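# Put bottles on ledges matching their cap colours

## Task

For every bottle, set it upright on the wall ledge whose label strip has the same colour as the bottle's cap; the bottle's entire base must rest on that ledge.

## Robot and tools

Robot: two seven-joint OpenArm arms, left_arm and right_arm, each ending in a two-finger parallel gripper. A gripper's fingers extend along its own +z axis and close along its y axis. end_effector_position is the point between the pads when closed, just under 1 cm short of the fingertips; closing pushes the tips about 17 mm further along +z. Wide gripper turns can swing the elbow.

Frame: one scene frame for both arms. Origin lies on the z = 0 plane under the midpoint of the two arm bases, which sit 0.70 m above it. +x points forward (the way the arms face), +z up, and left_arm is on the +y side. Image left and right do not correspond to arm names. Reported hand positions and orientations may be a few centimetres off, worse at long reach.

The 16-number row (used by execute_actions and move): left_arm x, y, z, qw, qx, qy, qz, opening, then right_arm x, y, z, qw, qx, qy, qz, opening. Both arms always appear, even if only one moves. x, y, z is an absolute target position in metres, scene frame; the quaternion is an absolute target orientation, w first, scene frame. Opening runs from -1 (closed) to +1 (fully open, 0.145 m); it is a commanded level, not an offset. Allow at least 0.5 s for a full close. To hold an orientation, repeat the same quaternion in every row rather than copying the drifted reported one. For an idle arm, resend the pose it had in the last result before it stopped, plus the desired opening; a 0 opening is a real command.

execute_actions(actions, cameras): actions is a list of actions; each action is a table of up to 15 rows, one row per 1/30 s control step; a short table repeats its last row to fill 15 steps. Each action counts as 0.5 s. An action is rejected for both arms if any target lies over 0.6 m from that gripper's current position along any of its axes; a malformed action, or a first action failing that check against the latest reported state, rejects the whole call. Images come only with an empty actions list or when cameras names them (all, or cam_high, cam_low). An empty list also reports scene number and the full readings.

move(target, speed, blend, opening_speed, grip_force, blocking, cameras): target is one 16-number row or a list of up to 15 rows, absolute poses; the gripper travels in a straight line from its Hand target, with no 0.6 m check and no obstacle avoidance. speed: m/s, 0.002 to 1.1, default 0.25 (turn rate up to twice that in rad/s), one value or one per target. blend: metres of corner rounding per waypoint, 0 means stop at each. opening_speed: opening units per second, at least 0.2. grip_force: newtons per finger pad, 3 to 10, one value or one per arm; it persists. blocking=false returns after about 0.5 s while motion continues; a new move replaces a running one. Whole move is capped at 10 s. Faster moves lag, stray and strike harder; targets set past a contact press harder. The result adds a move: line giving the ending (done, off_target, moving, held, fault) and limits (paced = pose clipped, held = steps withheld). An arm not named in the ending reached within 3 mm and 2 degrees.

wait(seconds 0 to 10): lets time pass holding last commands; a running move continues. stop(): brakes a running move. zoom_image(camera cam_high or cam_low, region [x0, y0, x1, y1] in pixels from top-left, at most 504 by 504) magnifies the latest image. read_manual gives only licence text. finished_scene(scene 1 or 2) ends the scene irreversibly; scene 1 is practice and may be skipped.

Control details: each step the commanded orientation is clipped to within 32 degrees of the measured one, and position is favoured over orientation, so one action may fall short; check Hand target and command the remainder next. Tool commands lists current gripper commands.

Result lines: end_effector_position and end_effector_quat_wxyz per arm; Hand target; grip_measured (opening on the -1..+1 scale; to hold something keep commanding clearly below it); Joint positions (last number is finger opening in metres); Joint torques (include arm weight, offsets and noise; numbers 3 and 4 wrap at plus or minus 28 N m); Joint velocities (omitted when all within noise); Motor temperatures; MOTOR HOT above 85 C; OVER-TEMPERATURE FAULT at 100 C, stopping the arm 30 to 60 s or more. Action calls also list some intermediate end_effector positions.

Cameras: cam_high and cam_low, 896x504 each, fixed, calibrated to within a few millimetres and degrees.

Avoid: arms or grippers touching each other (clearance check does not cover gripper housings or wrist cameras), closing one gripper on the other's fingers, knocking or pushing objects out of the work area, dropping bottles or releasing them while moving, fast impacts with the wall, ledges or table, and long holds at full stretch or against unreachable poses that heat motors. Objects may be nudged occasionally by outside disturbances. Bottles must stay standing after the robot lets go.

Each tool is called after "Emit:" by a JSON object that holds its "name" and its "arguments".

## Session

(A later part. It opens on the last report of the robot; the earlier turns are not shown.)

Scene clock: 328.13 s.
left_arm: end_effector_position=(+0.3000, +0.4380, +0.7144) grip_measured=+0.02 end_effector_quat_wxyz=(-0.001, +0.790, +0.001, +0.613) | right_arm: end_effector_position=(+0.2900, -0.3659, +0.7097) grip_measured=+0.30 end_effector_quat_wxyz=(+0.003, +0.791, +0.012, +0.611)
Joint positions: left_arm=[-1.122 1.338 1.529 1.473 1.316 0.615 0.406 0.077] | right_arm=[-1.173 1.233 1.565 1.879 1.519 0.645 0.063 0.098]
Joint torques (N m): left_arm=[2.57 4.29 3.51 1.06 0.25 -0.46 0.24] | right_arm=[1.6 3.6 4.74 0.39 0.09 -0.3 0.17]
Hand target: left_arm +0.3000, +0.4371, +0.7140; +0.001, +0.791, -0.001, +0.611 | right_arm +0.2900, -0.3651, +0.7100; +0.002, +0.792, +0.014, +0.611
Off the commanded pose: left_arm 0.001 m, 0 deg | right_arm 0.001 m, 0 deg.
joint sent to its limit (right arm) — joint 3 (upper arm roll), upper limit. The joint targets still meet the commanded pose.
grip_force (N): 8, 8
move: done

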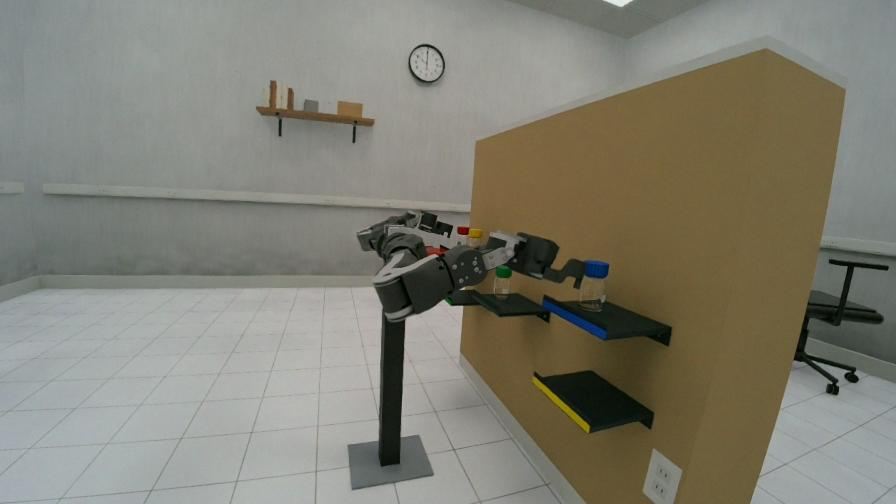

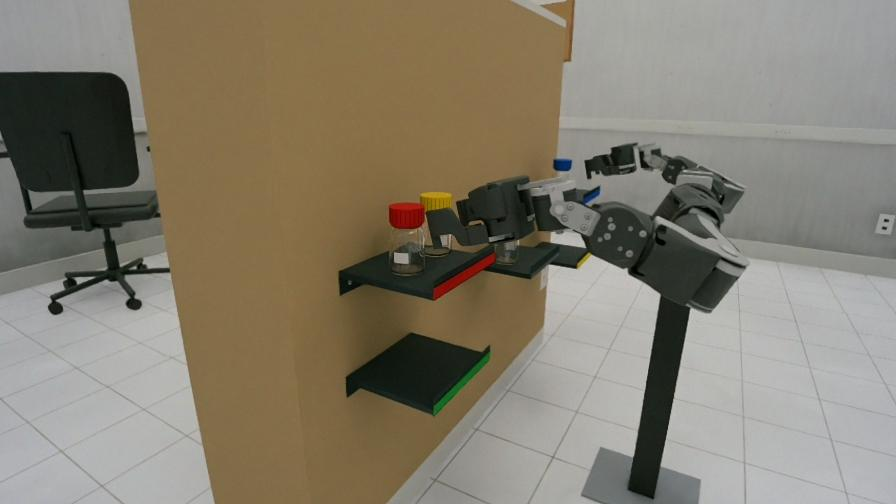

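Emit:
{"name": "move", "arguments": {"target": [[0.25,0.44,0.7,0,0.7934,0,0.6088,0.02,0.25,-0.38,0.69,0,0.7934,0,0.6088,0.3],[0.205,0.49,0.48,0,0.7934,0,0.6088,0.02,0.205,-0.49,0.48,0,0.7934,0,0.6088,0.3],[0.24,0.32,0.46,0.3044,0.6871,0.3967,0.5272,0.02,0.24,-0.32,0.46,-0.3044,0.6871,-0.3967,0.5272,0.3]], "speed": [0.2,0.25,0.3], "blend": [0.03,0.02,0]}}

Emit:
{"name": "move", "arguments": {"target": [[0.25,0.23,0.48,0.1564,0.7663,0.2038,0.588,0.02,0.24,-0.25,0.46,-0.1564,0.7663,-0.2038,0.588,0.3],[0.26,0.2,0.49,0,0.7934,0,0.6088,0.3,0.24,-0.23,0.46,0,0.7934,0,0.6088,0.3]], "speed": [0.25,0.25], "blend": [0,0], "cameras": ["all"]}}

Scene clock: 363.57 s.
left_arm: end_effector_position=(+0.2401, +0.3201, +0.4601) grip_measured=+0.02 end_effector_quat_wxyz=(+0.305, +0.687, +0.395, +0.528) | right_arm: end_effector_position=(+0.2402, -0.3195, +0.4598) grip_measured=+0.30 end_effector_quat_wxyz=(-0.305, +0.687, -0.396, +0.528)
Joint positions: left_arm=[-0.623 0.428 0.534 1.803 1.585 0.361 0.109 0.077] | right_arm=[-0.604 0.398 0.551 1.804 1.559 0.394 0.108 0.098]
Joint torques (N m): left_arm=[0.62 3.44 2.02 5.11 0.31 -0.23 0.36] | right_arm=[0.2 3.65 3.25 3.96 0.35 -0.04 0.29]
Hand target: left_arm +0.2400, +0.3200, +0.4600; +0.304, +0.687, +0.397, +0.527 | right_arm +0.2401, -0.3200, +0.4601; -0.304, +0.687, -0.397, +0.527
Off the commanded pose: left_arm 0.000 m, 0 deg | right_arm 0.001 m, 0 deg.
joint sent to its limit (left arm) — joint 5 (forearm roll), upper limit. The joint targets still meet the commanded pose.
joint sent to its limit (right arm) — joint 5 (forearm roll), upper limit. The joint targets still meet the commanded pose.
grip_force (N): 8, 8
move: done; blend cut to 0.026 m at target 1

Scene clock: 366.90 s.
left_arm: end_effector_position=(+0.2601, +0.2004, +0.4896) grip_measured=+0.30 end_effector_quat_wxyz=(+0.001, +0.793, -0.001, +0.609) | right_arm: end_effector_position=(+0.2399, -0.2305, +0.4592) grip_measured=+0.30 end_effector_quat_wxyz=(+0.000, +0.794, +0.000, +0.608)
Joint positions: left_arm=[-0.577 0.544 -0.013 2.189 0.523 0.215 -0.32 0.098] | right_arm=[-0.701 0.434 0.157 2.057 0.459 0.068 -0.07 0.098]
Joint torques (N m): left_arm=[1.25 2.1 0.7 5.83 -0.07 -0.51 -0.01] | right_arm=[0.07 1.83 1.39 4.44 0.02 -0.45 -0.07]
Hand target: left_arm +0.2600, +0.2001, +0.4901; +0.000, +0.793, +0.000, +0.609 | right_arm +0.2400, -0.2300, +0.4600; +0.000, +0.793, +0.000, +0.609
Off the commanded pose: left_arm 0.001 m, 0 deg | right_arm 0.001 m, 0 deg.
grip_force (N): 8, 8
move: done

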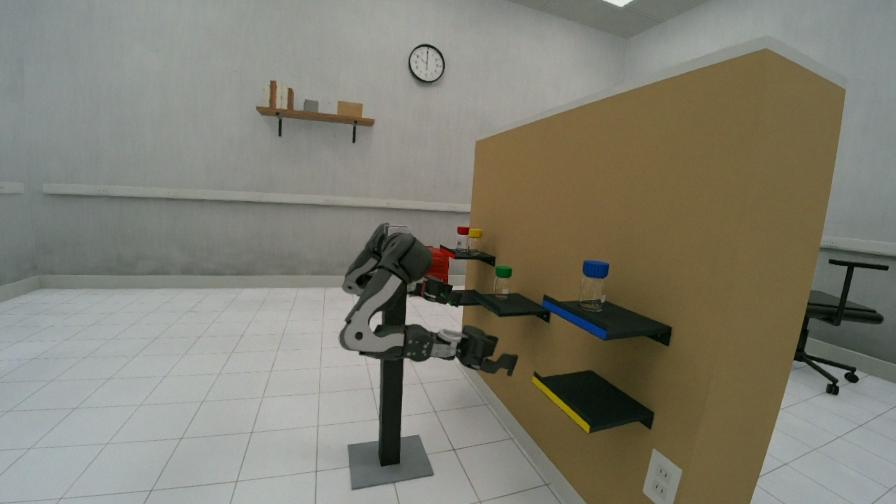

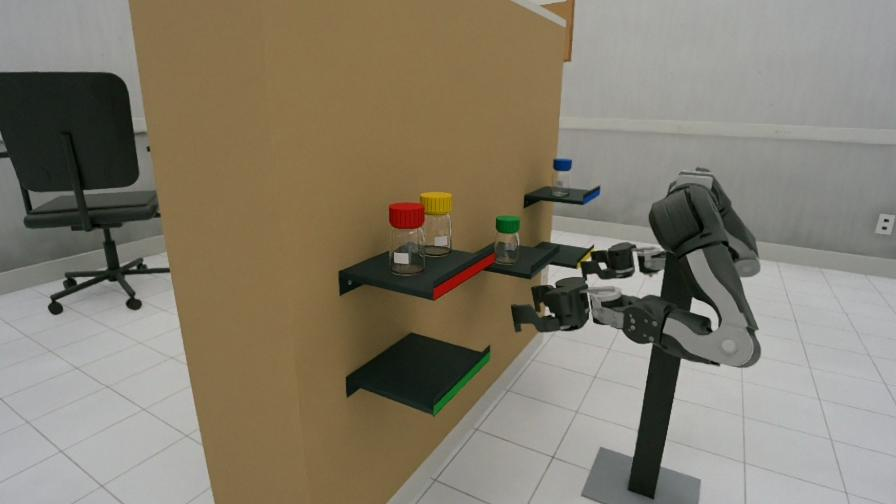

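Emit:
{"name": "move", "arguments": {"target": [[0.315,0.19,0.54,0,0.7934,0,0.6088,0.3,0.24,-0.23,0.46,0,0.7934,0,0.6088,0.3],[0.328,0.12,0.6,0.0265,0.793,-0.0346,0.609,0.3,0.24,-0.23,0.46,0,0.7934,0,0.6088,0.3],[0.328,0.056,0.603,0.0531,0.7904,-0.0691,0.6065,0.3,0.24,-0.23,0.46,0,0.7934,0,0.6088,0.3]], "speed": [0.2,0.2,0.15], "blend": [0.03,0.02,0], "cameras": ["all"]}}

Emit:
{"name": "zoom_image", "arguments": {"camera": "cam_low", "region": [460, 180, 600, 290]}}

Emit:
{"name": "zoom_image", "arguments": {"camera": "cam_high", "region": [430, 230, 560, 330]}}

Scene clock: 380.80 s.
left_arm: end_effector_position=(+0.3274, +0.0554, +0.6047) grip_measured=+0.30 end_effector_quat_wxyz=(+0.056, +0.788, -0.069, +0.609) | right_arm: end_effector_position=(+0.2399, -0.2305, +0.4592) grip_measured=+0.30 end_effector_quat_wxyz=(+0.000, +0.794, +0.000, +0.608)
Joint positions: left_arm=[0.476 0.387 -0.71 2.226 1.057 0.782 -1.107 0.098] | right_arm=[-0.701 0.434 0.157 2.057 0.459 0.068 -0.07 0.098]
Joint torques (N m): left_arm=[5.97 0.12 1.1 2.56 -0.16 -0.3 -0.01] | right_arm=[0.01 1.96 1.36 4.45 0.02 -0.48 -0.06]
Hand target: left_arm +0.3280, +0.0561, +0.6030; +0.053, +0.790, -0.069, +0.607 | right_arm +0.2400, -0.2300, +0.4600; +0.000, +0.793, +0.000, +0.609
Off the commanded pose: left_arm 0.002 m, 0 deg | right_arm 0.001 m, 0 deg.
joint sent to its limit (left arm) — joint 6 (wrist pitch), upper limit. The joint targets still meet the commanded pose.
grip_force (N): 8, 8
move: done

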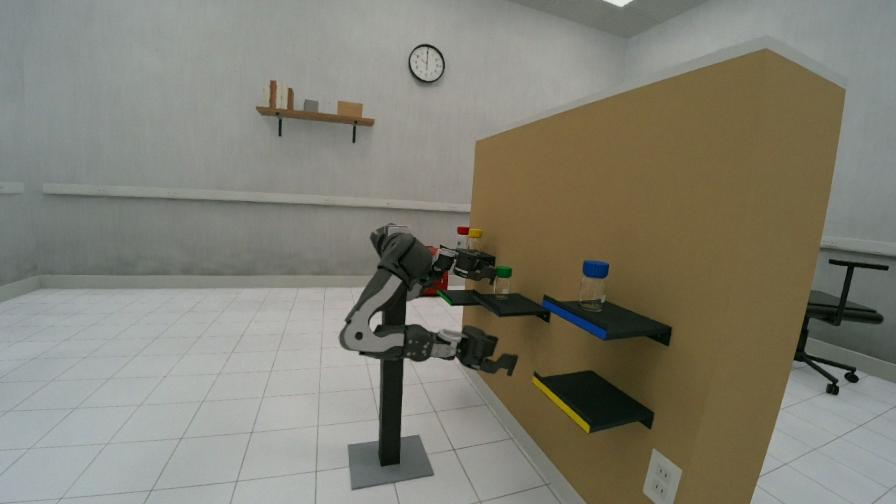

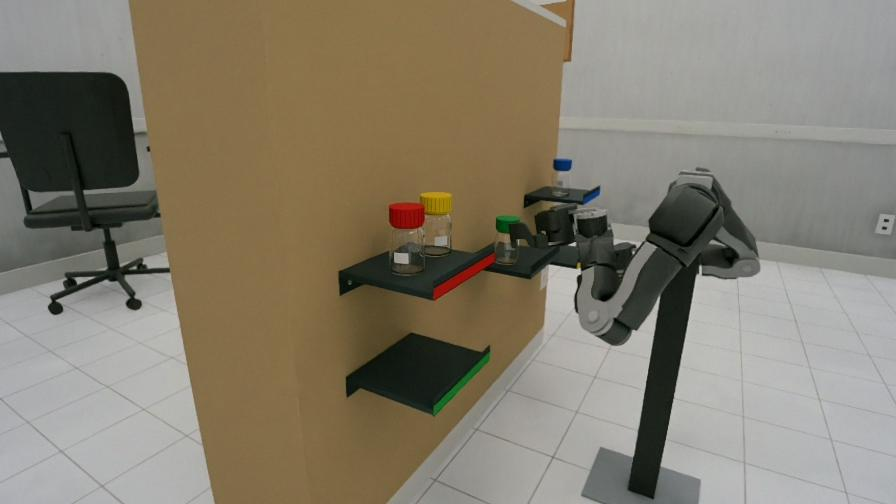

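Scaled by 3.600 from the camera's 896x504 image, which has a finer 1280x720 frame.

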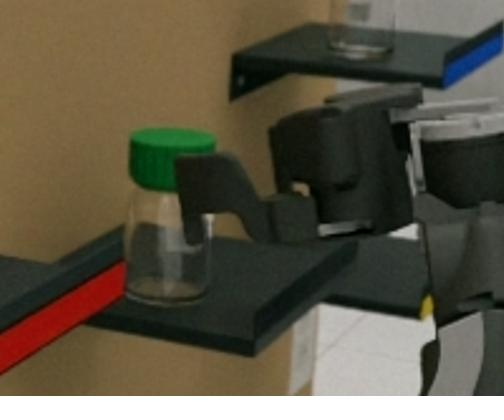

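Scaled by 3.877 from the camera's 896x504 image, which has a finer 1280x720 frame.

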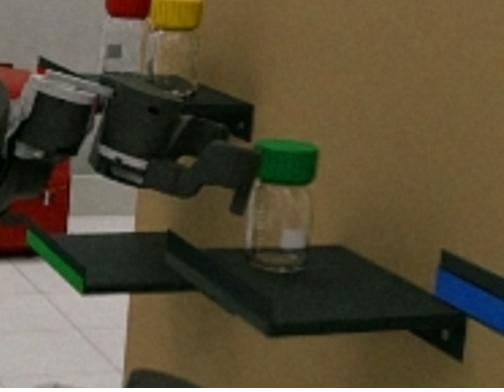

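Emit:
{"name": "move", "arguments": {"target": [[0.381,0.047,0.603,0.0531,0.7904,-0.0691,0.6065,0.3,0.24,-0.23,0.46,0,0.7934,0,0.6088,0.3],[0.381,0.047,0.603,0.0531,0.7904,-0.0691,0.6065,-0.7,0.24,-0.23,0.46,0,0.7934,0,0.6088,0.3],[0.38,0.047,0.62,0.0531,0.7904,-0.0691,0.6065,-0.7,0.24,-0.23,0.46,0,0.7934,0,0.6088,0.3],[0.36,0.057,0.648,0.0531,0.7904,-0.0691,0.6065,-0.7,0.24,-0.23,0.46,0,0.7934,0,0.6088,0.3]], "speed": [0.1,0.05,0.05,0.1], "opening_speed": 0.9, "blend": [0,0,0.005,0], "cameras": ["all"]}}

Emit:
{"name": "zoom_image", "arguments": {"camera": "cam_low", "region": [460, 180, 600, 290]}}

Scene clock: 418.80 s.
left_arm: end_effector_position=(+0.3599, +0.0565, +0.6483) grip_measured=-0.26 end_effector_quat_wxyz=(+0.056, +0.790, -0.070, +0.606) | right_arm: end_effector_position=(+0.2399, -0.2305, +0.4592) grip_measured=+0.30 end_effector_quat_wxyz=(+0.000, +0.794, +0.000, +0.608)
Joint positions: left_arm=[0.797 0.415 -0.728 2.103 1.391 0.782 -1.235 0.056] | right_arm=[-0.701 0.434 0.157 2.057 0.459 0.068 -0.07 0.098]
Joint torques (N m): left_arm=[7.48 0.01 1.51 2.44 -0.32 -0.24 -0.05] | right_arm=[0.07 1.81 1.33 4.46 0 -0.47 -0.05]
Hand target: left_arm +0.3600, +0.0569, +0.6479; +0.053, +0.790, -0.069, +0.606 | right_arm +0.2400, -0.2300, +0.4600; +0.000, +0.793, +0.000, +0.609
Off the commanded pose: left_arm 0.001 m, 0 deg | right_arm 0.001 m, 0 deg.
grip_force (N): 8, 8
move: done

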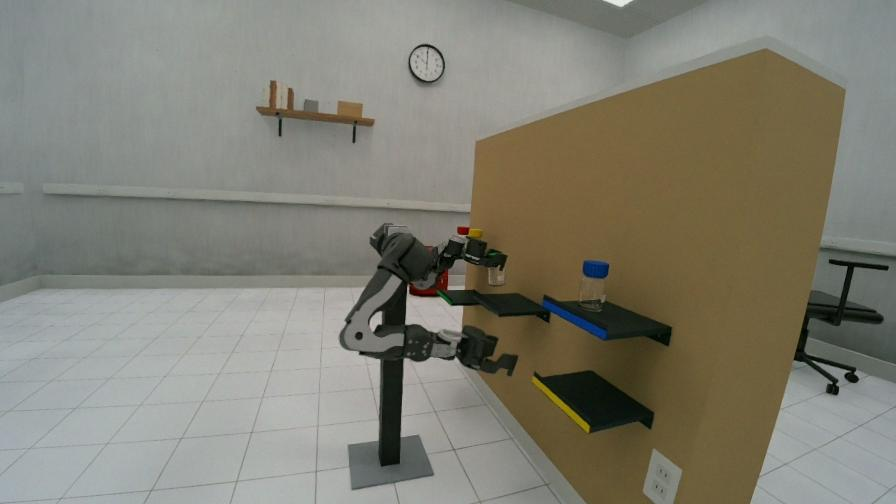

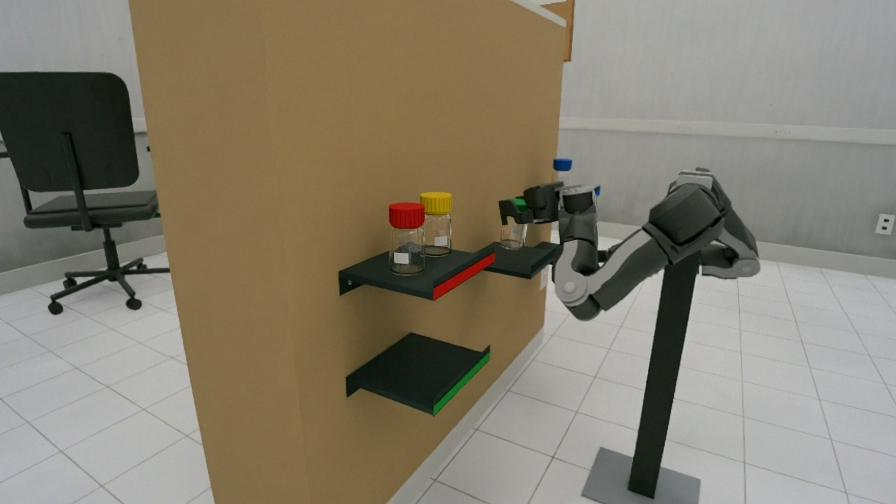

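Scaled by 3.600 from the camera's 896x504 image, which has a finer 1280x720 frame.

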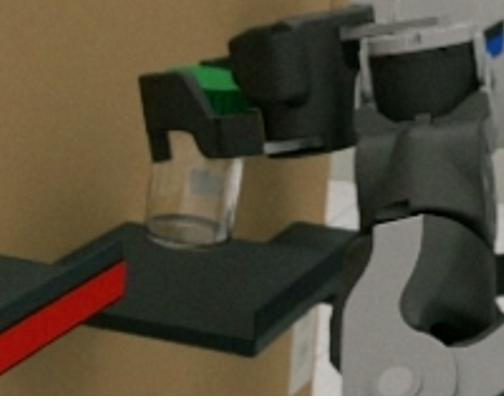

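Emit:
{"name": "move", "arguments": {"target": [[0.338,0.11,0.648,0.0265,0.793,-0.0346,0.609,-0.7,0.24,-0.23,0.46,0,0.7934,0,0.6088,0.3],[0.33,0.18,0.62,0,0.7934,0,0.6088,-0.7,0.24,-0.23,0.46,0,0.7934,0,0.6088,0.3],[0.333,0.205,0.557,0,0.7934,0,0.6088,-0.7,0.24,-0.23,0.46,0,0.7934,0,0.6088,0.3],[0.342,0.385,0.556,0,0.7934,0,0.6088,-0.7,0.24,-0.23,0.46,0,0.7934,0,0.6088,0.3],[0.347,0.39,0.545,0,0.7934,0,0.6088,-0.7,0.24,-0.23,0.46,0,0.7934,0,0.6088,0.3]], "speed": [0.15,0.15,0.15,0.15,0.06], "blend": [0.02,0.02,0.015,0.003,0], "cameras": ["cam_low"]}}

Emit:
{"name": "zoom_image", "arguments": {"camera": "cam_low", "region": [360, 240, 530, 420]}}

Scene clock: 435.00 s.
left_arm: end_effector_position=(+0.3465, +0.3909, +0.5440) grip_measured=-0.26 end_effector_quat_wxyz=(-0.003, +0.797, +0.000, +0.604) | right_arm: end_effector_position=(+0.2399, -0.2305, +0.4592) grip_measured=+0.30 end_effector_quat_wxyz=(+0.000, +0.794, +0.000, +0.608)
Joint positions: left_arm=[-0.322 1.311 0.09 1.479 1.305 0.014 0.107 0.056] | right_arm=[-0.701 0.434 0.157 2.057 0.459 0.068 -0.07 0.098]
Joint torques (N m): left_arm=[5.24 6.63 3.11 1.44 0.17 -0.93 0.24] | right_arm=[-0.01 1.99 1.47 4.41 0.03 -0.44 -0.07]
Hand target: left_arm +0.3470, +0.3900, +0.5451; +0.000, +0.793, +0.000, +0.609 | right_arm +0.2400, -0.2300, +0.4600; +0.000, +0.793, +0.000, +0.609
Off the commanded pose: left_arm 0.001 m, 1 deg | right_arm 0.001 m, 0 deg.
grip_force (N): 8, 8
move: done
Images, in order (width x height): cam_low 896x504.

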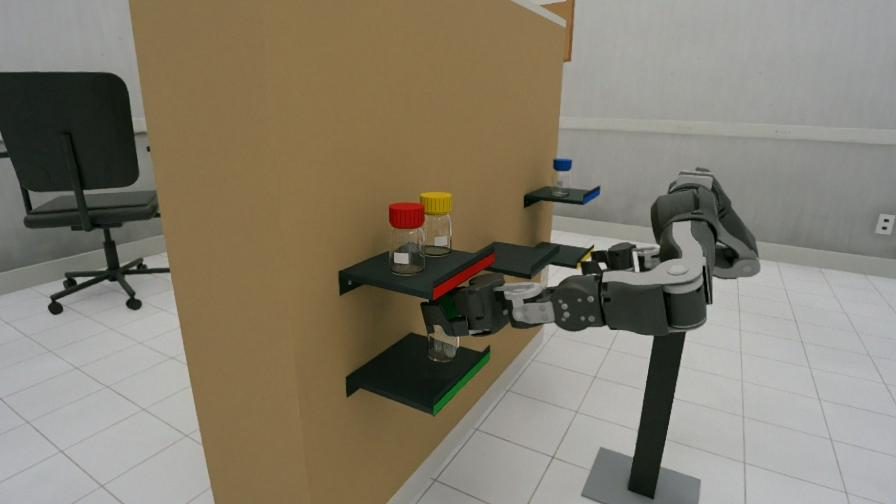

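Scaled by 2.800 from the camera's 896x504 image, which has a finer 1280x720 frame.

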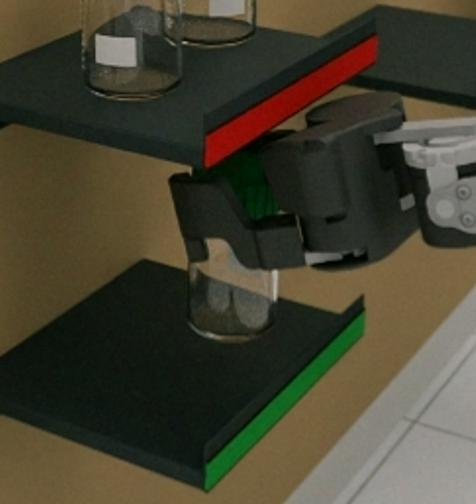

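Emit:
{"name": "move", "arguments": {"target": [[0.35,0.392,0.534,0,0.7934,0,0.6088,-0.7,0.24,-0.23,0.46,0,0.7934,0,0.6088,0.3],[0.381,0.395,0.528,0,0.7934,0,0.6088,-0.7,0.24,-0.23,0.46,0,0.7934,0,0.6088,0.3],[0.381,0.395,0.512,0,0.7934,0,0.6088,-0.7,0.24,-0.23,0.46,0,0.7934,0,0.6088,0.3]], "speed": [0.06,0.08,0.025], "blend": [0.003,0.003,0], "cameras": ["cam_low"]}}

Emit:
{"name": "zoom_image", "arguments": {"camera": "cam_low", "region": [360, 240, 530, 420]}}

Scene clock: 445.00 s.
left_arm: end_effector_position=(+0.3814, +0.3970, +0.5164) grip_measured=-0.26 end_effector_quat_wxyz=(-0.004, +0.791, +0.001, +0.612) | right_arm: end_effector_position=(+0.2399, -0.2305, +0.4592) grip_measured=+0.30 end_effector_quat_wxyz=(+0.000, +0.794, +0.000, +0.608)
Joint positions: left_arm=[0.171 1.108 -0.243 1.215 1.098 0.048 0.207 0.056] | right_arm=[-0.701 0.434 0.157 2.057 0.459 0.068 -0.07 0.098]
Joint torques (N m): left_arm=[5.82 6.45 1.85 1.72 0.18 -0.58 0.23] | right_arm=[0.09 1.83 1.4 4.42 0.02 -0.46 -0.05]
Hand target: left_arm +0.3810, +0.3950, +0.5121; +0.000, +0.793, +0.000, +0.609 | right_arm +0.2400, -0.2300, +0.4600; +0.000, +0.793, +0.000, +0.609
Off the commanded pose: left_arm 0.005 m, 1 deg | right_arm 0.001 m, 0 deg.
grip_force (N): 8, 8
move: off_target (left_arm)
Images, in order (width x height): cam_low 896x504.

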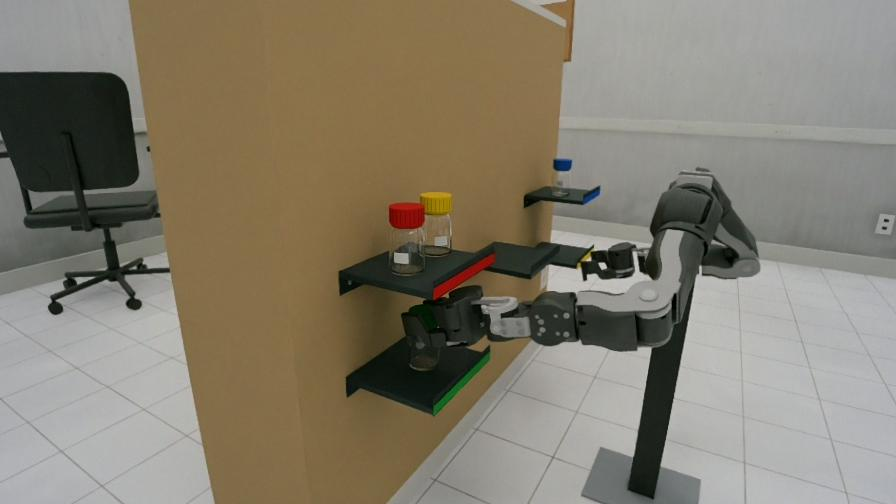

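Scaled by 2.800 from the camera's 896x504 image, which has a finer 1280x720 frame.

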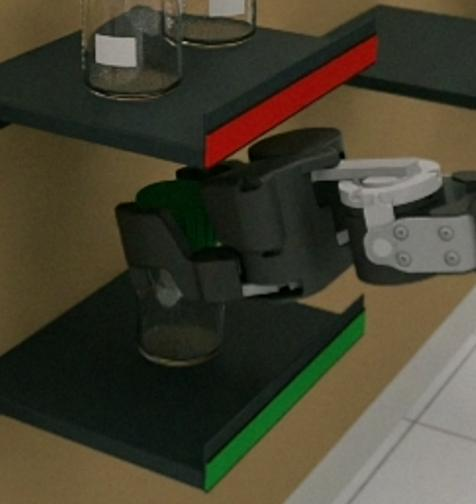

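Emit:
{"name": "move", "arguments": {"target": [[0.3812,0.3965,0.516,-0.003,0.7915,0,0.6115,-0.7,0.24,-0.23,0.46,0,0.7934,0,0.6088,0.3],[0.3812,0.3965,0.516,-0.003,0.7915,0,0.6115,0.3,0.24,-0.23,0.46,0,0.7934,0,0.6088,0.3],[0.30,0.395,0.519,0,0.7934,0,0.6088,0.3,0.24,-0.23,0.46,0,0.7934,0,0.6088,0.3]], "speed": [0.05,0.05,0.12], "opening_speed": 0.8, "blend": [0,0,0]}}

Emit:
{"name": "move", "arguments": {"target": [[0.25,0.38,0.56,0,0.7934,0,0.6088,0.1,0.24,-0.23,0.46,0,0.7934,0,0.6088,0.3],[0.25,0.35,0.67,0,0.7934,0,0.6088,0.1,0.24,-0.23,0.46,0,0.7934,0,0.6088,0.3],[0.285,0.336,0.712,0,0.7934,0,0.6088,0.1,0.24,-0.23,0.46,0,0.7934,0,0.6088,0.3],[0.318,0.336,0.71,0,0.7934,0,0.6088,0.1,0.24,-0.23,0.46,0,0.7934,0,0.6088,0.3]], "speed": [0.2,0.2,0.15,0.1], "blend": [0.02,0.02,0.01,0], "cameras": ["all"]}}

Emit:
{"name": "zoom_image", "arguments": {"camera": "cam_low", "region": [350, 150, 530, 300]}}

Emit:
{"name": "zoom_image", "arguments": {"camera": "cam_high", "region": [420, 200, 520, 300]}}

Scene clock: 471.37 s.
left_arm: end_effector_position=(+0.2996, +0.3961, +0.5182) grip_measured=+0.30 end_effector_quat_wxyz=(-0.002, +0.794, +0.003, +0.608) | right_arm: end_effector_position=(+0.2399, -0.2305, +0.4592) grip_measured=+0.30 end_effector_quat_wxyz=(+0.000, +0.794, +0.000, +0.608)
Joint positions: left_arm=[-0.762 1.194 0.424 1.549 1.244 -0.107 0.168 0.098] | right_arm=[-0.701 0.434 0.157 2.057 0.459 0.068 -0.07 0.098]
Joint torques (N m): left_arm=[2.36 6.29 3.55 2.13 0.2 -0.61 0.23] | right_arm=[0.12 1.96 1.4 4.45 0.03 -0.46 -0.06]
Hand target: left_arm +0.3000, +0.3949, +0.5190; +0.000, +0.793, +0.000, +0.609 | right_arm +0.2400, -0.2300, +0.4600; +0.000, +0.793, +0.000, +0.609
Off the commanded pose: left_arm 0.001 m, 0 deg | right_arm 0.001 m, 0 deg.
grip_force (N): 8, 8
move: done

Scene clock: 473.40 s.
left_arm: end_effector_position=(+0.3184, +0.3347, +0.7124) grip_measured=+0.10 end_effector_quat_wxyz=(+0.000, +0.792, -0.004, +0.611) | right_arm: end_effector_position=(+0.2399, -0.2305, +0.4592) grip_measured=+0.30 end_effector_quat_wxyz=(+0.000, +0.794, +0.000, +0.608)
Joint positions: left_arm=[-0.617 1.341 1.066 1.924 1.585 0.724 -0.19 0.083] | right_arm=[-0.701 0.434 0.157 2.057 0.459 0.068 -0.07 0.098]
Joint torques (N m): left_arm=[3.81 4.92 2.07 0.54 0.11 -0.57 -0.03] | right_arm=[-0.01 1.96 1.36 4.46 0.03 -0.47 -0.04]
Hand target: left_arm +0.3180, +0.3359, +0.7100; +0.000, +0.793, +0.000, +0.609 | right_arm +0.2400, -0.2300, +0.4600; +0.000, +0.793, +0.000, +0.609
Off the commanded pose: left_arm 0.003 m, 1 deg | right_arm 0.001 m, 0 deg.
joint sent to its limit (left arm) — joint 5 (forearm roll), upper limit. The joint targets still meet the commanded pose.
grip_force (N): 8, 8
move: done

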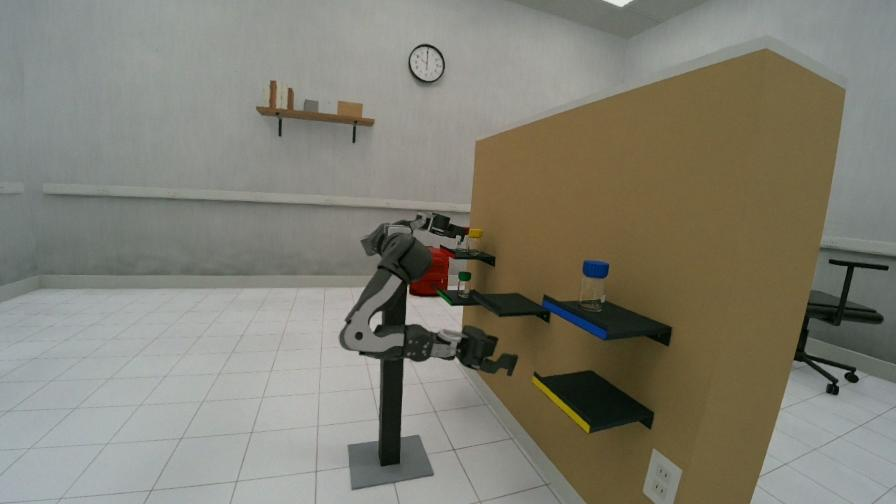

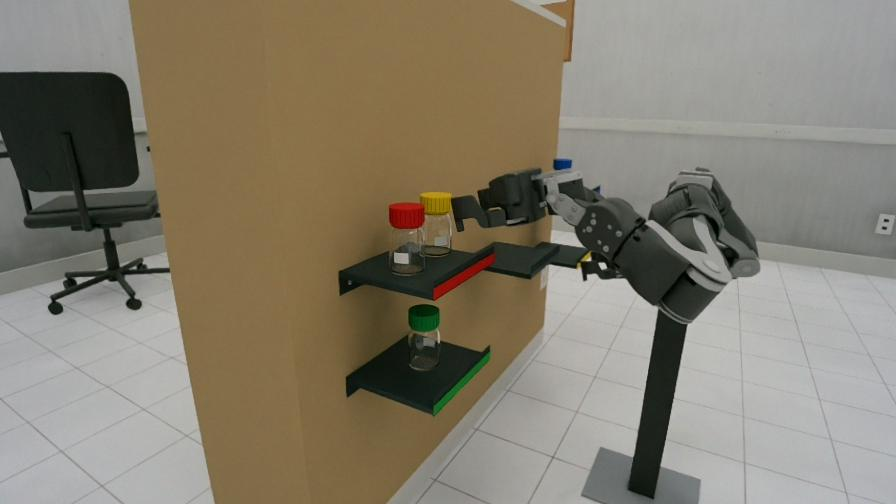

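Scaled by 2.800 from the camera's 896x504 image, which has a finer 1280x720 frame.

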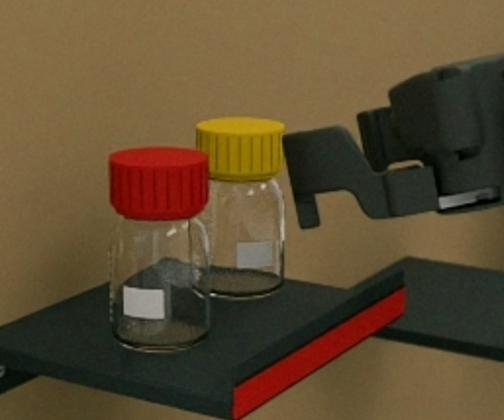

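Scaled by 5.040 from the camera's 896x504 image, which has a finer 1280x720 frame.

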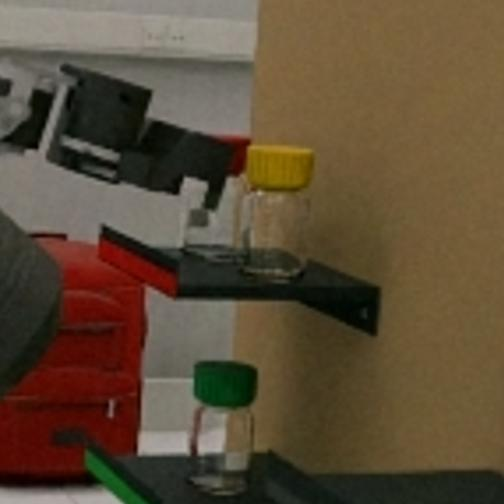

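Emit:
{"name": "move", "arguments": {"target": [[0.388,0.3375,0.709,0,0.7934,0,0.6088,0.1,0.24,-0.23,0.46,0,0.7934,0,0.6088,0.3],[0.388,0.3375,0.709,0,0.7934,0,0.6088,-0.7,0.24,-0.23,0.46,0,0.7934,0,0.6088,0.3],[0.386,0.3375,0.728,0,0.7934,0,0.6088,-0.7,0.24,-0.23,0.46,0,0.7934,0,0.6088,0.3],[0.36,0.3375,0.757,0,0.7934,0,0.6088,-0.7,0.24,-0.23,0.46,0,0.7934,0,0.6088,0.3]], "speed": [0.09,0.05,0.05,0.1], "opening_speed": 0.9, "blend": [0,0,0.005,0], "cameras": ["all"]}}

Scene clock: 508.97 s.
left_arm: end_effector_position=(+0.3601, +0.3380, +0.7564) grip_measured=-0.27 end_effector_quat_wxyz=(-0.011, +0.790, -0.042, +0.611) | right_arm: end_effector_position=(+0.2399, -0.2305, +0.4592) grip_measured=+0.30 end_effector_quat_wxyz=(+0.000, +0.794, +0.000, +0.608)
Joint positions: left_arm=[-1.112 1.627 1.575 1.652 1.585 0.719 -0.078 0.056] | right_arm=[-0.701 0.434 0.157 2.057 0.459 0.068 -0.07 0.098]
Joint torques (N m): left_arm=[5.13 3.23 3.23 -0.24 0.13 -0.8 0.19] | right_arm=[0.01 1.86 1.4 4.46 0.02 -0.47 -0.07]
Hand target: left_arm +0.3600, +0.3378, +0.7571; -0.008, +0.789, -0.042, +0.613 | right_arm +0.2400, -0.2300, +0.4600; +0.000, +0.793, +0.000, +0.609
Off the commanded pose: left_arm 0.001 m, 5 deg | right_arm 0.001 m, 0 deg.
joint sent to its limit (left arm) — joint 3 (upper arm roll), upper limit; joint 5 (forearm roll), upper limit. The joint targets are off in orientation, not in position.
grip_force (N): 8, 8
move: off_target (left_arm); target 2's new opening was sent with left_arm's hand 0.003 m and 4 deg from that target

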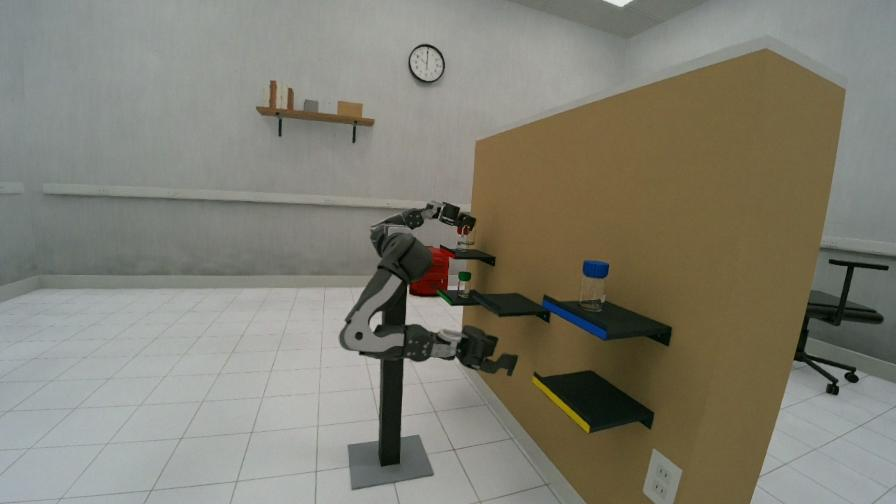

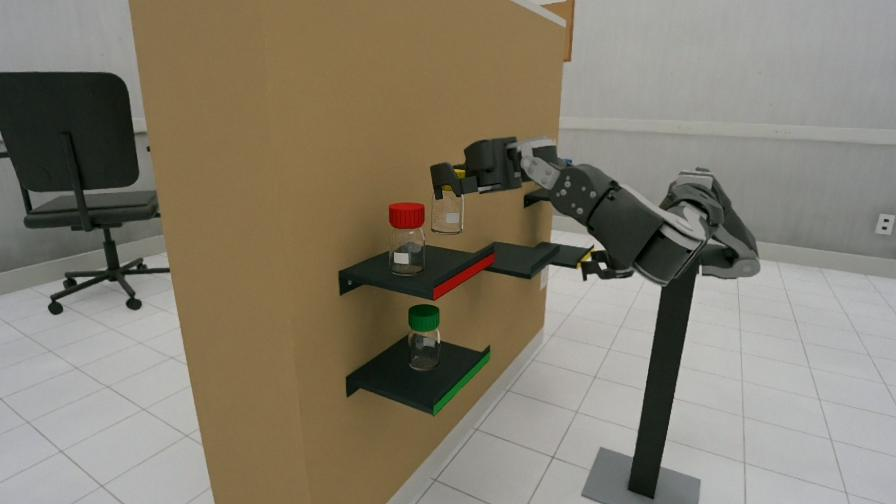

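Emit:
{"name": "move", "arguments": {"target": [[0.26,0.3375,0.757,0,0.7934,0,0.6088,-0.7,0.24,-0.23,0.46,0,0.7934,0,0.6088,0.3],[0.245,0.38,0.66,0,0.7934,0,0.6088,-0.7,0.24,-0.23,0.46,0,0.7934,0,0.6088,0.3],[0.205,0.485,0.49,0,0.7934,0,0.6088,-0.7,0.24,-0.23,0.46,0,0.7934,0,0.6088,0.3],[0.24,0.32,0.46,0.3044,0.6871,0.3967,0.5272,-0.7,0.24,-0.23,0.46,0,0.7934,0,0.6088,0.3]], "speed": [0.15,0.2,0.25,0.3], "blend": [0.03,0.03,0.02,0]}}

Emit:
{"name": "move", "arguments": {"target": [[0.25,0.23,0.48,0.1564,0.7663,0.2038,0.588,-0.7,0.24,-0.23,0.46,0,0.7934,0,0.6088,0.3],[0.26,0.2,0.49,0,0.7934,0,0.6088,-0.7,0.24,-0.23,0.46,0,0.7934,0,0.6088,0.3]], "speed": [0.25,0.25], "blend": [0,0], "cameras": ["all"]}}

Scene clock: 529.27 s.
left_arm: end_effector_position=(+0.2388, +0.3210, +0.4572) grip_measured=-0.27 end_effector_quat_wxyz=(+0.300, +0.691, +0.397, +0.524) | right_arm: end_effector_position=(+0.2399, -0.2305, +0.4592) grip_measured=+0.30 end_effector_quat_wxyz=(+0.000, +0.794, +0.000, +0.608)
Joint positions: left_arm=[-0.581 0.362 0.581 1.8 1.518 0.444 0.103 0.055] | right_arm=[-0.701 0.434 0.157 2.057 0.459 0.068 -0.07 0.098]
Joint torques (N m): left_arm=[1.25 3.26 1.74 5.93 0.51 -0.41 0.56] | right_arm=[-0.07 1.83 1.42 4.55 0.01 -0.48 -0.08]
Hand target: left_arm +0.2400, +0.3199, +0.4601; +0.305, +0.687, +0.397, +0.527 | right_arm +0.2400, -0.2300, +0.4600; +0.000, +0.793, +0.000, +0.609
Off the commanded pose: left_arm 0.003 m, 1 deg | right_arm 0.001 m, 0 deg.
grip_force (N): 8, 8
move: done

Scene clock: 532.17 s.
left_arm: end_effector_position=(+0.2590, +0.2004, +0.4862) grip_measured=-0.27 end_effector_quat_wxyz=(+0.001, +0.798, -0.001, +0.603) | right_arm: end_effector_position=(+0.2399, -0.2305, +0.4592) grip_measured=+0.30 end_effector_quat_wxyz=(+0.000, +0.794, +0.000, +0.608)
Joint positions: left_arm=[-0.577 0.419 0.052 2.186 0.433 0.282 -0.204 0.055] | right_arm=[-0.701 0.434 0.157 2.057 0.459 0.068 -0.07 0.098]
Joint torques (N m): left_arm=[1.62 1.65 0.77 6.69 -0.05 -0.78 0.02] | right_arm=[0.07 1.78 1.39 4.42 0.03 -0.46 -0.04]
Hand target: left_arm +0.2600, +0.2000, +0.4900; +0.000, +0.793, +0.000, +0.609 | right_arm +0.2400, -0.2300, +0.4600; +0.000, +0.793, +0.000, +0.609
Off the commanded pose: left_arm 0.004 m, 1 deg | right_arm 0.001 m, 0 deg.
grip_force (N): 8, 8
move: off_target (left_arm)

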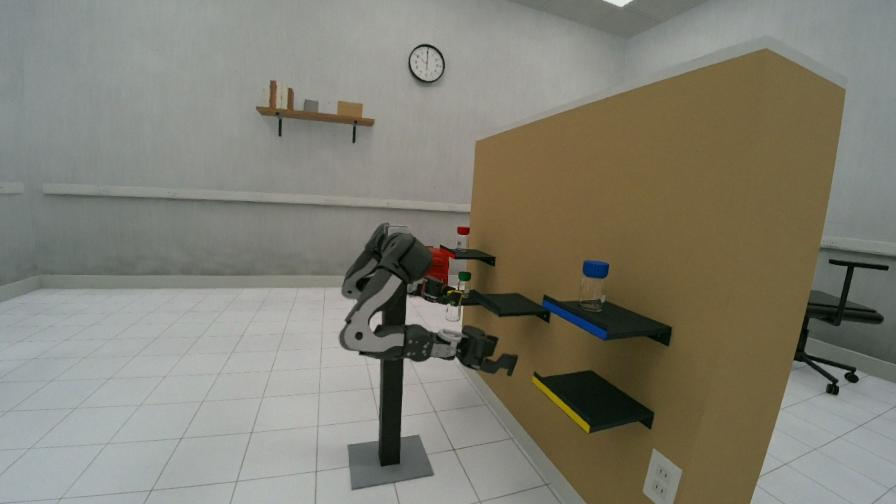

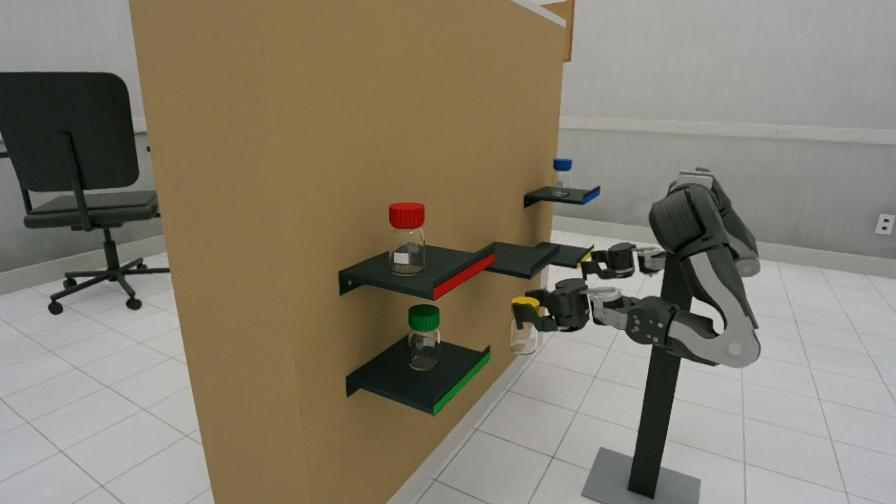

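Emit:
{"name": "move", "arguments": {"target": [[0.312,0.195,0.555,0,0.7934,0,0.6088,-0.7,0.24,-0.23,0.46,0,0.7934,0,0.6088,0.3],[0.333,0.185,0.63,0,0.7934,0,0.6088,-0.7,0.24,-0.23,0.46,0,0.7934,0,0.6088,0.3],[0.338,0.11,0.657,0.0531,0.7904,-0.0691,0.6065,-0.7,0.24,-0.23,0.46,0,0.7934,0,0.6088,0.3],[0.355,0.045,0.657,0.0795,0.7866,-0.1036,0.6036,-0.7,0.24,-0.23,0.46,0,0.7934,0,0.6088,0.3],[0.384,0.02,0.65,0.0795,0.7866,-0.1036,0.6036,-0.7,0.25,-0.22,0.47,0,0.7934,0,0.6088,0.3],[0.384,0.02,0.62,0.0795,0.7866,-0.1036,0.6036,-0.7,0.26,-0.21,0.48,0,0.7934,0,0.6088,0.3]], "speed": [0.15,0.15,0.15,0.12,0.1,0.06], "blend": [0.03,0.03,0.02,0.01,0.004,0], "cameras": ["all"]}}

Emit:
{"name": "zoom_image", "arguments": {"camera": "cam_high", "region": [450, 230, 580, 330]}}

Scene clock: 550.67 s.
left_arm: end_effector_position=(+0.3835, +0.0201, +0.6198) grip_measured=-0.27 end_effector_quat_wxyz=(+0.079, +0.788, -0.104, +0.602) | right_arm: end_effector_position=(+0.2604, -0.2105, +0.4807) grip_measured=+0.30 end_effector_quat_wxyz=(-0.001, +0.792, +0.001, +0.610)
Joint positions: left_arm=[0.857 0.384 -0.903 1.91 1.254 0.635 -1.029 0.055] | right_arm=[-0.582 0.411 0.093 2.135 0.431 0.228 -0.144 0.098]
Joint torques (N m): left_arm=[8.19 -0.15 2.13 2.59 -0.44 -0.57 0.23] | right_arm=[0.36 1.62 0.76 4.56 -0.07 -0.29 -0.11]
Hand target: left_arm +0.3840, +0.0200, +0.6201; +0.080, +0.786, -0.104, +0.604 | right_arm +0.2600, -0.2100, +0.4801; +0.000, +0.793, +0.000, +0.609
Off the commanded pose: left_arm 0.001 m, 0 deg | right_arm 0.001 m, 0 deg.
grip_force (N): 8, 8
move: done

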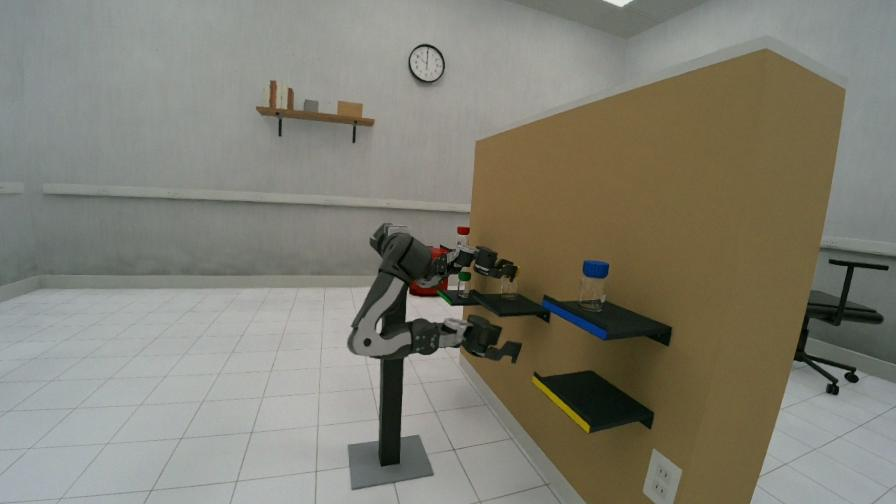

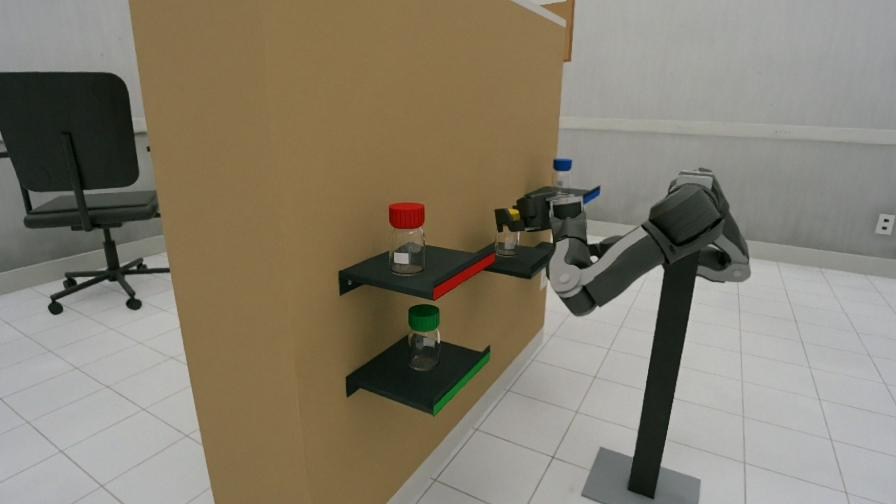

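Scaled by 3.877 from the camera's 896x504 image, which has a finer 1280x720 frame.

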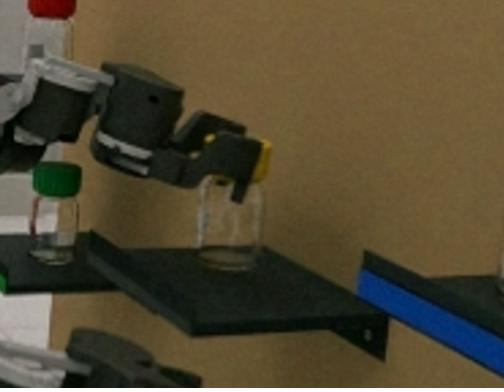

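Lower slowly to contact.

Emit:
{"name": "move", "arguments": {"target": [[0.384,0.02,0.608,0.0795,0.7866,-0.1036,0.6036,-0.7,0.26,-0.21,0.48,0,0.7934,0,0.6088,0.3],[0.384,0.02,0.598,0.0795,0.7866,-0.1036,0.6036,-0.7,0.26,-0.21,0.48,0,0.7934,0,0.6088,0.3]], "speed": [0.04,0.025], "blend": [0.001,0]}}

Scene clock: 556.63 s.
left_arm: end_effector_position=(+0.3849, +0.0207, +0.6088) grip_measured=-0.27 end_effector_quat_wxyz=(+0.082, +0.776, -0.097, +0.617) | right_arm: end_effector_position=(+0.2604, -0.2105, +0.4806) grip_measured=+0.30 end_effector_quat_wxyz=(-0.001, +0.792, +0.001, +0.610)
Joint positions: left_arm=[0.823 0.407 -0.945 1.896 1.171 0.541 -0.979 0.055] | right_arm=[-0.582 0.41 0.093 2.135 0.43 0.228 -0.144 0.098]
Joint torques (N m): left_arm=[5.53 0.54 0.85 1.31 0.08 -0.09 0.26] | right_arm=[0.46 1.7 0.75 4.45 -0.02 -0.31 -0.11]
Hand target: left_arm +0.3838, +0.0201, +0.5981; +0.079, +0.787, -0.104, +0.604 | right_arm +0.2600, -0.2100, +0.4801; +0.000, +0.793, +0.000, +0.609
Off the commanded pose: left_arm 0.011 m, 2 deg | right_arm 0.001 m, 0 deg.
grip_force (N): 8, 8
move: off_target (left_arm)

Emit:
{"name": "move", "arguments": {"target": [[0.3848,0.0207,0.6085,0.081,0.778,-0.098,0.615,-0.7,0.26,-0.21,0.48,0,0.7934,0,0.6088,0.3],[0.3848,0.0207,0.6085,0.081,0.778,-0.098,0.615,0.3,0.26,-0.21,0.48,0,0.7934,0,0.6088,0.3],[0.335,0.034,0.613,0.0795,0.7866,-0.1036,0.6036,0.3,0.26,-0.21,0.48,0,0.7934,0,0.6088,0.3]], "speed": [0.05,0.05,0.12], "opening_speed": 0.8, "blend": [0,0,0]}}

Emit:
{"name": "move", "arguments": {"target": [[0.328,0.15,0.6,0.0265,0.793,-0.0346,0.609,0.3,0.31,-0.2,0.53,0,0.7934,0,0.6088,0.3],[0.29,0.2,0.52,0,0.7934,0,0.6088,0.3,0.328,-0.17,0.595,0,0.7934,0,0.6088,0.3],[0.27,0.21,0.5,0,0.7934,0,0.6088,0.3,0.328,-0.05,0.61,-0.0795,0.7866,0.1036,0.6036,0.3],[0.27,0.22,0.5,0,0.7934,0,0.6088,0.3,0.334,0.006,0.607,-0.0795,0.7866,0.1036,0.6036,0.3]], "speed": [0.15,0.2,0.2,0.15], "blend": [0.02,0.02,0.02,0], "cameras": ["all"]}}

Emit:
{"name": "zoom_image", "arguments": {"camera": "cam_low", "region": [460, 180, 600, 290]}}

Emit:
{"name": "zoom_image", "arguments": {"camera": "cam_high", "region": [430, 230, 560, 330]}}

Scene clock: 580.07 s.
left_arm: end_effector_position=(+0.3344, +0.0325, +0.6144) grip_measured=+0.30 end_effector_quat_wxyz=(+0.083, +0.785, -0.105, +0.605) | right_arm: end_effector_position=(+0.2604, -0.2105, +0.4806) grip_measured=+0.30 end_effector_quat_wxyz=(-0.001, +0.792, +0.001, +0.610)
Joint positions: left_arm=[0.727 0.484 -0.91 2.173 1.275 0.622 -1.163 0.098] | right_arm=[-0.582 0.41 0.093 2.135 0.43 0.228 -0.144 0.098]
Joint torques (N m): left_arm=[6.42 0.46 2.19 2.4 -0.21 -0.24 -0.06] | right_arm=[0.41 1.73 0.85 4.49 -0.04 -0.32 -0.11]
Hand target: left_arm +0.3350, +0.0340, +0.6130; +0.079, +0.787, -0.104, +0.604 | right_arm +0.2600, -0.2100, +0.4801; +0.000, +0.793, +0.000, +0.609
Off the commanded pose: left_arm 0.002 m, 1 deg | right_arm 0.001 m, 0 deg.
grip_force (N): 8, 8
move: done

Scene clock: 582.80 s.
left_arm: end_effector_position=(+0.2700, +0.2193, +0.5012) grip_measured=+0.30 end_effector_quat_wxyz=(+0.000, +0.792, +0.001, +0.610) | right_arm: end_effector_position=(+0.3335, +0.0070, +0.6072) grip_measured=+0.30 end_effector_quat_wxyz=(-0.082, +0.786, +0.106, +0.603)
Joint positions: left_arm=[-0.201 1.313 -0.65 2.181 1 -0.3 -0.794 0.098] | right_arm=[0.601 0.194 -0.862 2.073 1.034 0.784 -1.146 0.098]
Joint torques (N m): left_arm=[2.6 5.05 1.7 2.59 -0.17 -0.55 0.25] | right_arm=[4.52 -1.65 2.28 2.62 -0.35 -0.21 -0.13]
Hand target: left_arm +0.2700, +0.2199, +0.5000; +0.000, +0.793, +0.000, +0.609 | right_arm +0.3340, +0.0061, +0.6070; -0.080, +0.787, +0.104, +0.604
Off the commanded pose: left_arm 0.001 m, 0 deg | right_arm 0.001 m, 0 deg.
grip_force (N): 8, 8
move: done

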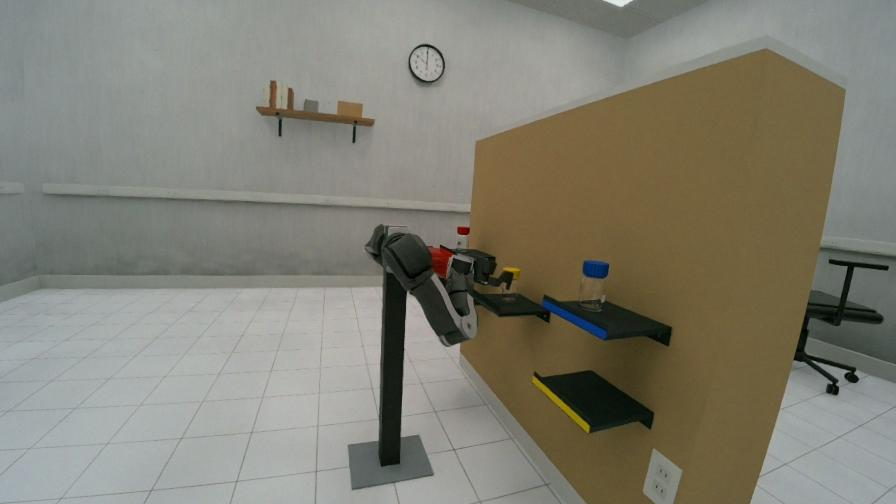

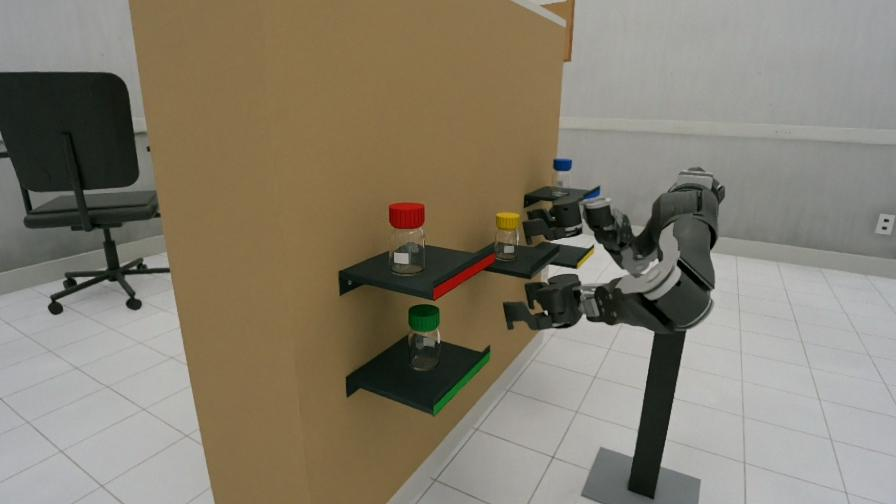

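Scaled by 3.600 from the camera's 896x504 image, which has a finer 1280x720 frame.

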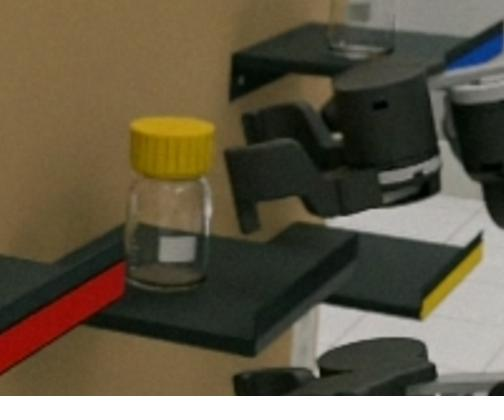

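Scaled by 3.877 from the camera's 896x504 image, which has a finer 1280x720 frame.

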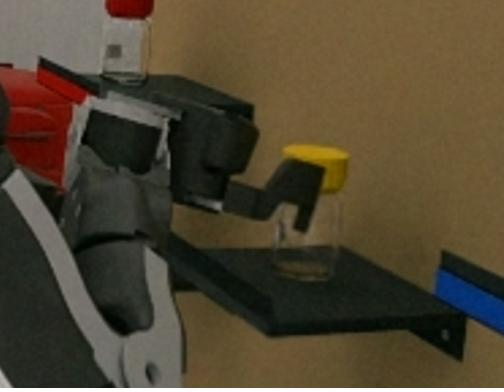

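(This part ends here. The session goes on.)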